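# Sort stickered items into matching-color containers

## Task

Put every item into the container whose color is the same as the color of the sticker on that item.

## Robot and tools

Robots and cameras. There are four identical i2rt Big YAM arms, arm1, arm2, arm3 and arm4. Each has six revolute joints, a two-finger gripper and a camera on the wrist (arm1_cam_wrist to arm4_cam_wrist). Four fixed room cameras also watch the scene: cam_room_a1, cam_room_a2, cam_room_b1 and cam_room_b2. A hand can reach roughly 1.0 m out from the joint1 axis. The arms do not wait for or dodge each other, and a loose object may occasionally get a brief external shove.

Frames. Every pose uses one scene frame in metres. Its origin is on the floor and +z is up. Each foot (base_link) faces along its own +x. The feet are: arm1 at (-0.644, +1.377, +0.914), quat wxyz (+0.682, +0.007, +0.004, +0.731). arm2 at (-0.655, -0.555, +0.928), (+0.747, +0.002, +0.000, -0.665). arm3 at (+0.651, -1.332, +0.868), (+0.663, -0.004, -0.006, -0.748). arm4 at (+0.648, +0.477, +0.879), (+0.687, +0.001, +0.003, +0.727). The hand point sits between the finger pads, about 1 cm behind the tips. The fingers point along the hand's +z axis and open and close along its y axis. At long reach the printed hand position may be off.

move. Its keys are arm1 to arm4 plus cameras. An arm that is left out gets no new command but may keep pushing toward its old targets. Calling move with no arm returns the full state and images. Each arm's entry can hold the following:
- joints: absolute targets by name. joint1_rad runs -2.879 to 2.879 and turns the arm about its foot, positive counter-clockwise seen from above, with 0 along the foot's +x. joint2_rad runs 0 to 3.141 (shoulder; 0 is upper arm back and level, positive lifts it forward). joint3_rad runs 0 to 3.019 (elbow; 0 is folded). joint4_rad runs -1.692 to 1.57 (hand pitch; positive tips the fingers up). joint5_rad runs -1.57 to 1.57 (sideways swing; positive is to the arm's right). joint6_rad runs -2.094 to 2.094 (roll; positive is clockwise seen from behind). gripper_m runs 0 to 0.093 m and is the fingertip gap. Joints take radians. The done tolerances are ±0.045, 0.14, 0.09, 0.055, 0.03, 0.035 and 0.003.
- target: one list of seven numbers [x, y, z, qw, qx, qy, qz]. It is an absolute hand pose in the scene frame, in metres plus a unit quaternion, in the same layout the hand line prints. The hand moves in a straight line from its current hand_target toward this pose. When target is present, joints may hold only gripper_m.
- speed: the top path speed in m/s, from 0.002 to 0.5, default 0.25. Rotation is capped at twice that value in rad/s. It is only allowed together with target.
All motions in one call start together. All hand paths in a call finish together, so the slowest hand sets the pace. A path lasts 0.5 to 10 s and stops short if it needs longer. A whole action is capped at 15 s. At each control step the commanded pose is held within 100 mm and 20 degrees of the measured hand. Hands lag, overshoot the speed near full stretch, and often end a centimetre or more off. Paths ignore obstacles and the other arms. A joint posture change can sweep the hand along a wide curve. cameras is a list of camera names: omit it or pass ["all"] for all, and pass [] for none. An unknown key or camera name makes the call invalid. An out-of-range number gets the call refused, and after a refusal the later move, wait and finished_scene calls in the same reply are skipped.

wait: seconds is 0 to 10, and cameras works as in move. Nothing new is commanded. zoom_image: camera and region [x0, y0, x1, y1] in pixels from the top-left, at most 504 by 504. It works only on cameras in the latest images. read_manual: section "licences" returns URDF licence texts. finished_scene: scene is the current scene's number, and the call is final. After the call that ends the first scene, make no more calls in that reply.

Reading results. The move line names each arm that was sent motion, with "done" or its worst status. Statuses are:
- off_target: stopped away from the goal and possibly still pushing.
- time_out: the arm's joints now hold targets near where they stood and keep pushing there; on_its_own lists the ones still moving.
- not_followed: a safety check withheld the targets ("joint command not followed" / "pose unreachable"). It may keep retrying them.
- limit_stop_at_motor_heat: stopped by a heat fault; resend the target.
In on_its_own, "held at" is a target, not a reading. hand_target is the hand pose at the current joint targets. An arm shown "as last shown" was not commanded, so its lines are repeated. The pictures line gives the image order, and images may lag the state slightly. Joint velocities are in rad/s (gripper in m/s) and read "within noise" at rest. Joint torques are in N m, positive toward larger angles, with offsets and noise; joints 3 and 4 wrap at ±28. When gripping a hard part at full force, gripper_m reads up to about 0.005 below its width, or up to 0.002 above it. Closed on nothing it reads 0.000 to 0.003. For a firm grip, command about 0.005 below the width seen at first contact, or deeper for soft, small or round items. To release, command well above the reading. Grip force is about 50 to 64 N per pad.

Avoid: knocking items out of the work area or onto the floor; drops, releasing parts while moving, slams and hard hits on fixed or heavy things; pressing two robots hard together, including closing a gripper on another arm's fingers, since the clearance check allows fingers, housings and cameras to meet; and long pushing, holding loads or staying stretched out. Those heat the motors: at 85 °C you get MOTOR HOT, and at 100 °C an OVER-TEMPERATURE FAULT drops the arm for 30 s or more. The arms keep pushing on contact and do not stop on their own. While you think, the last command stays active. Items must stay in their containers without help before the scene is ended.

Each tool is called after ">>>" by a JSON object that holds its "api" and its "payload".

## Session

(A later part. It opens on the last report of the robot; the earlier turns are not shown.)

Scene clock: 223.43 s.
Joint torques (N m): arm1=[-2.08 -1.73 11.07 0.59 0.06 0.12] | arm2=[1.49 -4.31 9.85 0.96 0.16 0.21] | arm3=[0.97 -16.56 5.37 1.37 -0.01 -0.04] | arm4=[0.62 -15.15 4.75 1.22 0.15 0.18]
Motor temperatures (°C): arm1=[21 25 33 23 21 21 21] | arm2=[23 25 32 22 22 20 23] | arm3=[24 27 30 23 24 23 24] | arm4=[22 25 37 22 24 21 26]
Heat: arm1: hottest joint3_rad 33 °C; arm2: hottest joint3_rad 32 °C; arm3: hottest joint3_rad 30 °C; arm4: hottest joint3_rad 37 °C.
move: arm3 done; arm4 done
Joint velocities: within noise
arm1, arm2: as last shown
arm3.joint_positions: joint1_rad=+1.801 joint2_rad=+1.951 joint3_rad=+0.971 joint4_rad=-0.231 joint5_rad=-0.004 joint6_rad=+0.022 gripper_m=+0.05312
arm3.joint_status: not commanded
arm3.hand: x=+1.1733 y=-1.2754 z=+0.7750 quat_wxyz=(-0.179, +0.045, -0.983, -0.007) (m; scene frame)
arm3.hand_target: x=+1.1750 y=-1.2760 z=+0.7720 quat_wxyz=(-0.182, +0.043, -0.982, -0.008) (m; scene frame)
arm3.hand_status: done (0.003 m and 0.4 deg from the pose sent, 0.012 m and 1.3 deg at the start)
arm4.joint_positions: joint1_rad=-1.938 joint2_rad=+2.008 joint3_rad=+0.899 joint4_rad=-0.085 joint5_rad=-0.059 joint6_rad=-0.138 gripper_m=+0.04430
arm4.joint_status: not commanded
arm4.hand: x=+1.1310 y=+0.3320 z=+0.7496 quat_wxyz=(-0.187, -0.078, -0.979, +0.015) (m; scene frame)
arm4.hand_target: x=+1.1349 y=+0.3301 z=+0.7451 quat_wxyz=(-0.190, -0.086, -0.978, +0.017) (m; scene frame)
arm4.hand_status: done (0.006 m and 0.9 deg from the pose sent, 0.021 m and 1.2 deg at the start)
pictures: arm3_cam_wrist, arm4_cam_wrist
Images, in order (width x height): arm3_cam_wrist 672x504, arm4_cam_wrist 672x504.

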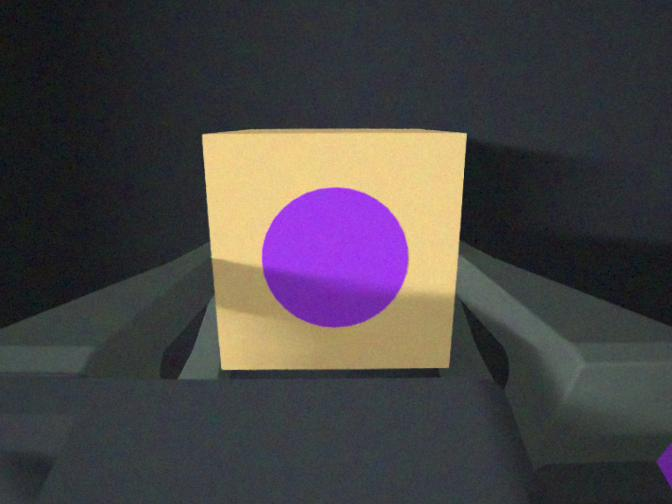

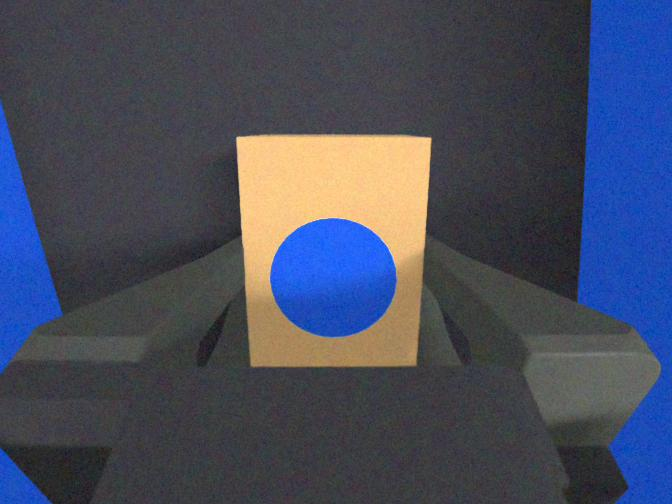

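>>> {"api": "move", "payload": {"arm4": {"target":[1.133,0.331,0.733,0.1901,0.0856,0.9779,-0.0166],"speed":0.05}, "arm3": {"target":[1.175,-1.276,0.757,0.182,-0.0429,0.9823,0.0079],"speed":0.05}, "cameras": ["arm3_cam_wrist","arm4_cam_wrist"]}}

Scene clock: 227.63 s.
Joint torques (N m): arm1=[-1.79 -2.02 10.95 0.69 0.07 0.16] | arm2=[1.55 -4.31 9.84 0.98 0.16 0.22] | arm3=[0.91 -16.32 5.18 1.31 -0.01 -0.03] | arm4=[0.91 -13.57 4.52 1.13 0.15 0.19]
Motor temperatures (°C): arm1=[21 25 33 23 21 21 21] | arm2=[23 25 32 22 22 20 23] | arm3=[24 26 29 23 24 23 24] | arm4=[22 25 36 22 24 21 26]
Heat: arm1: hottest joint3_rad 33 °C; arm2: hottest joint3_rad 32 °C; arm3: hottest joint3_rad 29 °C; arm4: hottest joint3_rad 36 °C.
move: arm3 done; arm4 off_target
Joint velocities: within noise
arm1, arm2: as last shown
arm3.joint_positions: joint1_rad=+1.801 joint2_rad=+1.981 joint3_rad=+0.971 joint4_rad=-0.193 joint5_rad=-0.004 joint6_rad=+0.022 gripper_m=+0.05312
arm3.joint_status: not commanded
arm3.hand: x=+1.1751 y=-1.2754 z=+0.7629 quat_wxyz=(-0.182, +0.045, -0.982, -0.007) (m; scene frame)
arm3.hand_target: x=+1.1750 y=-1.2760 z=+0.7572 quat_wxyz=(-0.182, +0.043, -0.982, -0.008) (m; scene frame)
arm3.hand_status: done (0.006 m and 0.2 deg from the pose sent, 0.018 m and 0.4 deg at the start)
arm4.joint_positions: joint1_rad=-1.938 joint2_rad=+2.019 joint3_rad=+0.899 joint4_rad=-0.053 joint5_rad=-0.059 joint6_rad=-0.137 gripper_m=+0.04430
arm4.joint_status: not commanded
arm4.hand: x=+1.1354 y=+0.3306 z=+0.7474 quat_wxyz=(-0.197, -0.079, -0.977, +0.018) (m; scene frame)
arm4.hand_target: x=+1.1325 y=+0.3312 z=+0.7334 quat_wxyz=(-0.190, -0.085, -0.978, +0.017) (m; scene frame)
arm4.hand_status: off_target (0.015 m and 1.1 deg from the pose sent, 0.017 m and 0.9 deg at the start)
pictures: arm3_cam_wrist, arm4_cam_wrist
Images, in order (width x height): arm3_cam_wrist 672x504, arm4_cam_wrist 672x504.

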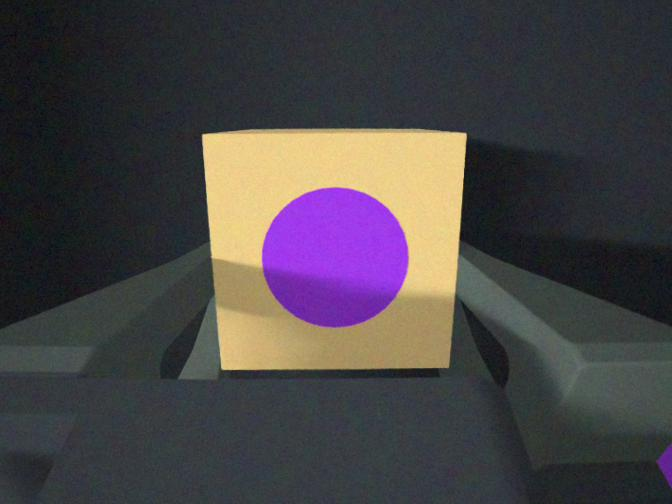

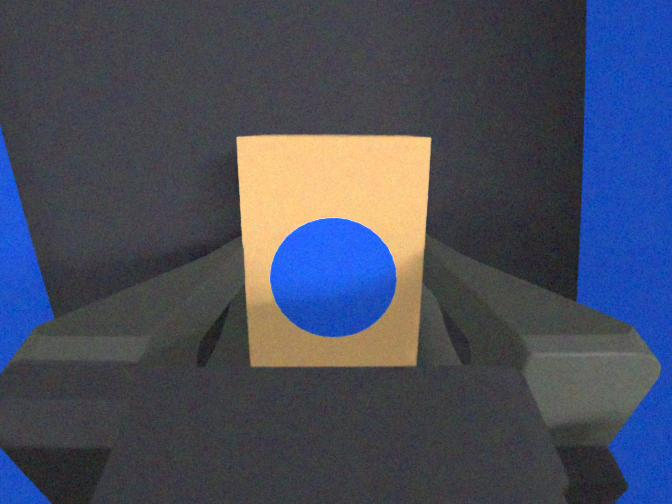

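>>> {"api": "move", "payload": {"arm4": {"joints":{"gripper_m":0.08}}, "arm3": {"target":[1.175,-1.276,0.744,0.182,-0.0429,0.9823,0.0079],"speed":0.05}, "cameras": ["arm3_cam_wrist","arm4_cam_wrist"]}}

Scene clock: 233.13 s.
Joint torques (N m): arm1=[-2.49 -2.08 11.08 0.7 0.11 0.13] | arm2=[1.61 -4.13 9.87 0.98 0.15 0.21] | arm3=[1.03 -14.27 5.11 1.25 0 -0.02] | arm4=[0.85 -15.03 4.4 1.16 0.14 0.15]
Motor temperatures (°C): arm1=[21 25 33 23 21 21 21] | arm2=[23 25 31 22 22 20 23] | arm3=[24 26 29 23 24 23 24] | arm4=[22 25 35 22 24 21 26]
Heat: arm1: hottest joint3_rad 33 °C; arm2: hottest joint3_rad 31 °C; arm3: hottest joint3_rad 29 °C; arm4: hottest joint3_rad 35 °C.
move: arm3 off_target; arm4 done
Joint velocities: within noise
arm1, arm2: as last shown
arm3.joint_positions: joint1_rad=+1.801 joint2_rad=+1.988 joint3_rad=+0.971 joint4_rad=-0.161 joint5_rad=-0.004 joint6_rad=+0.022 gripper_m=+0.05312
arm3.joint_status: not commanded
arm3.hand: x=+1.1809 y=-1.2747 z=+0.7625 quat_wxyz=(-0.195, +0.045, -0.980, -0.008) (m; scene frame)
arm3.hand_target: x=+1.1744 y=-1.2761 z=+0.7447 quat_wxyz=(-0.182, +0.043, -0.982, -0.008) (m; scene frame)
arm3.hand_status: off_target (0.019 m and 1.5 deg from the pose sent, 0.019 m and 0.2 deg at the start)
arm4.joint_positions: joint1_rad=-1.938 joint2_rad=+2.031 joint3_rad=+0.899 joint4_rad=-0.052 joint5_rad=-0.059 joint6_rad=-0.137 gripper_m=+0.07992
arm4.joint_status: all done
arm4.hand: x=+1.1328 y=+0.3313 z=+0.7420 quat_wxyz=(-0.192, -0.079, -0.978, +0.017) (m; scene frame)
arm4.hand_target: x=+1.1325 y=+0.3312 z=+0.7334 quat_wxyz=(-0.190, -0.085, -0.978, +0.017) (m; scene frame)
arm4.hand_status: not commanded
pictures: arm3_cam_wrist, arm4_cam_wrist
Images, in order (width x height): arm3_cam_wrist 672x504, arm4_cam_wrist 672x504.

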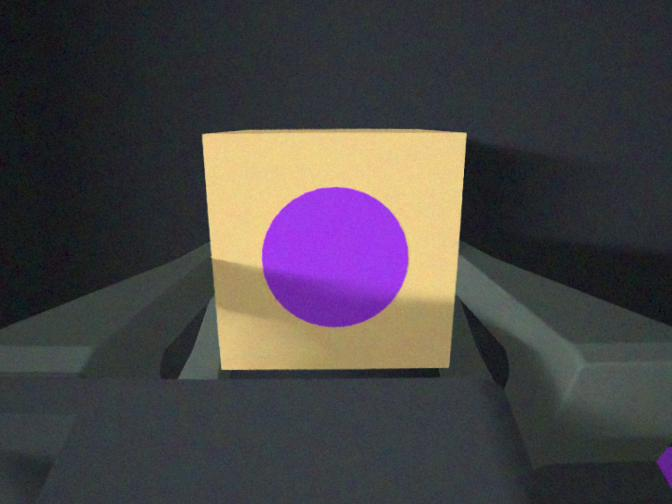

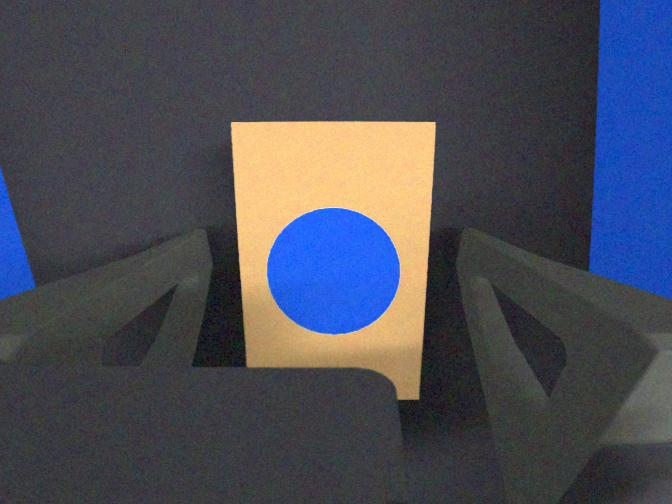

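>>> {"api": "move", "payload": {"arm4": {"target":[1.128,0.332,0.96,0.1901,0.0856,0.9779,-0.0166],"speed":0.25}, "arm3": {"joints":{"gripper_m":0.088}}, "cameras": ["arm3_cam_wrist","arm4_cam_wrist"]}}

>>> {"api": "move", "payload": {"arm3": {"target":[1.17,-1.276,0.96,0.182,-0.0429,0.9823,0.0079],"speed":0.25}, "cameras": ["arm3_cam_wrist","arm4_cam_wrist"]}}

Scene clock: 238.60 s.
Joint torques (N m): arm1=[-2.14 -2.43 11.08 0.57 0.07 0.09] | arm2=[1.49 -4.25 9.84 0.99 0.14 0.22] | arm3=[1.03 -16.85 4.89 1.16 0 -0.03] | arm4=[0.73 -13.74 9.81 0.34 0.13 0.12]
Motor temperatures (°C): arm1=[21 24 33 23 21 21 21] | arm2=[23 25 31 22 22 20 23] | arm3=[24 26 29 23 24 23 24] | arm4=[22 25 35 22 24 21 26]
Heat: arm1: hottest joint3_rad 33 °C; arm2: hottest joint3_rad 31 °C; arm3: hottest joint3_rad 29 °C; arm4: hottest joint3_rad 35 °C.
move: arm3 done; arm4 off_target
Joint velocities: within noise
arm1, arm2: as last shown
arm3.joint_positions: joint1_rad=+1.801 joint2_rad=+2.015 joint3_rad=+0.971 joint4_rad=-0.159 joint5_rad=-0.004 joint6_rad=+0.022 gripper_m=+0.08795
arm3.joint_status: all done
arm3.hand: x=+1.1746 y=-1.2755 z=+0.7486 quat_wxyz=(-0.182, +0.045, -0.982, -0.007) (m; scene frame)
arm3.hand_target: x=+1.1745 y=-1.2760 z=+0.7447 quat_wxyz=(-0.182, +0.043, -0.982, -0.008) (m; scene frame)
arm3.hand_status: not commanded
arm4.joint_positions: joint1_rad=-1.938 joint2_rad=+1.546 joint3_rad=+0.971 joint4_rad=-0.630 joint5_rad=-0.059 joint6_rad=-0.137 gripper_m=+0.07992
arm4.joint_status: not commanded
arm4.hand: x=+1.1172 y=+0.3374 z=+0.9492 quat_wxyz=(-0.182, -0.080, -0.980, +0.014) (m; scene frame)
arm4.hand_target: x=+1.1277 y=+0.3322 z=+0.9602 quat_wxyz=(-0.190, -0.085, -0.978, +0.017) (m; scene frame)
arm4.hand_status: off_target (0.016 m and 1.3 deg from the pose sent, 0.218 m and 0.8 deg at the start)
pictures: arm3_cam_wrist, arm4_cam_wrist
Images, in order (width x height): arm3_cam_wrist 672x504, arm4_cam_wrist 672x504.

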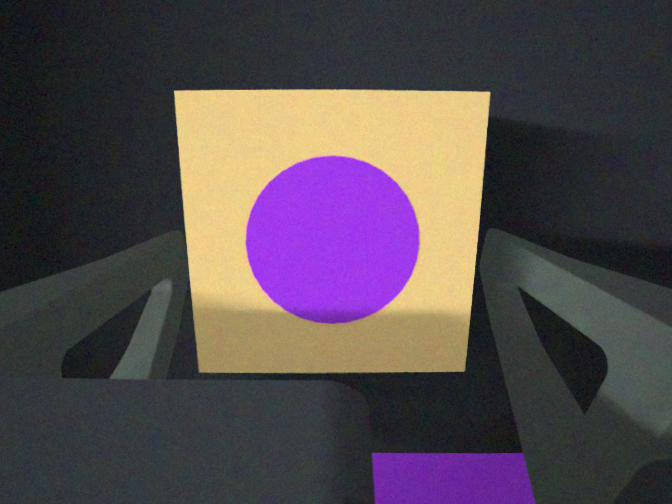

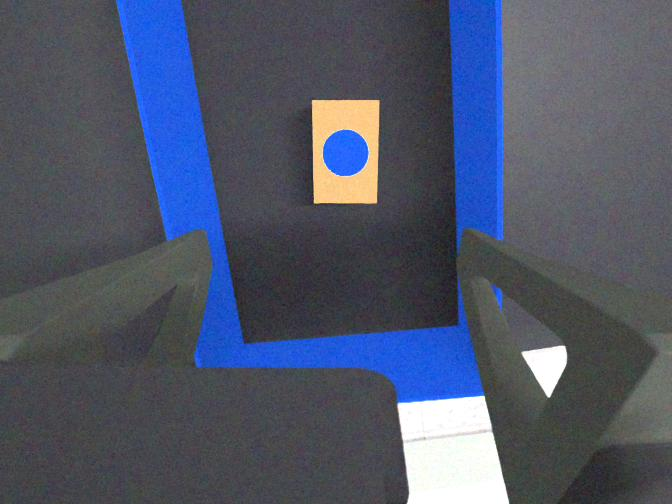

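Scene clock: 240.17 s.
Joint torques (N m): arm1=[-2.32 -1.85 11.07 0.59 0.08 0.15] | arm2=[1.55 -4.31 9.85 0.98 0.15 0.21] | arm3=[0.62 -14.27 10.93 0.38 -0.07 -0.08] | arm4=[0.38 -13.92 9.7 0.23 0.11 0.16]
Motor temperatures (°C): arm1=[21 24 33 23 21 21 21] | arm2=[23 25 31 22 22 20 23] | arm3=[24 26 29 23 24 23 24] | arm4=[22 25 35 22 24 21 26]
Heat: arm1: hottest joint3_rad 33 °C; arm2: hottest joint3_rad 31 °C; arm3: hottest joint3_rad 29 °C; arm4: hottest joint3_rad 35 °C.
move: arm3 off_target
Joint velocities: within noise
arm1, arm2, arm4: as last shown
arm3.joint_positions: joint1_rad=+1.801 joint2_rad=+1.586 joint3_rad=+1.054 joint4_rad=-0.696 joint5_rad=-0.004 joint6_rad=+0.022 gripper_m=+0.08795
arm3.joint_status: not commanded
arm3.hand: x=+1.1559 y=-1.2748 z=+0.9480 quat_wxyz=(-0.170, +0.045, -0.984, -0.007) (m; scene frame)
arm3.hand_target: x=+1.1696 y=-1.2761 z=+0.9602 quat_wxyz=(-0.182, +0.043, -0.982, -0.008) (m; scene frame)
arm3.hand_status: off_target (0.019 m and 1.4 deg from the pose sent, 0.212 m and 0.2 deg at the start)
arm4.hand: x=+1.1171 y=+0.3374 z=+0.9491 quat_wxyz=(-0.181, -0.080, -0.980, +0.014) (m; scene frame)
pictures: arm3_cam_wrist, arm4_cam_wrist
Images, in order (width x height): arm3_cam_wrist 672x504, arm4_cam_wrist 672x504.

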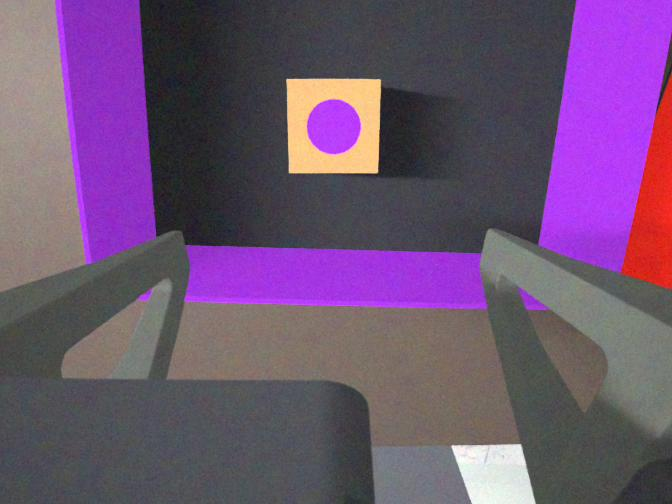

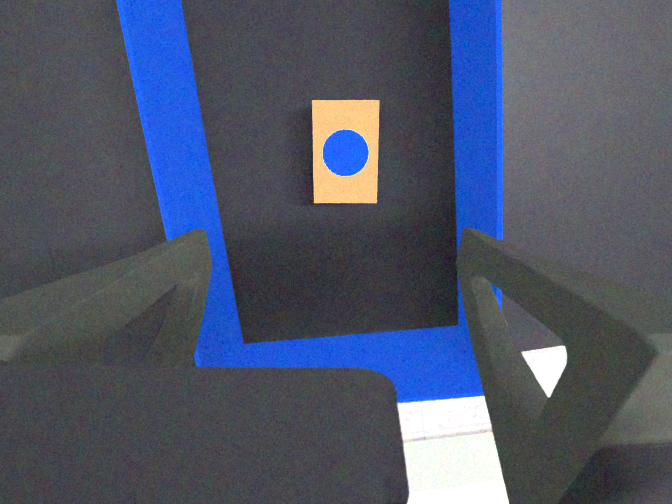

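Both items rest in their trays.

>>> {"api": "finished_scene", "payload": {"scene": 2}}

The scene is finished: the task was done.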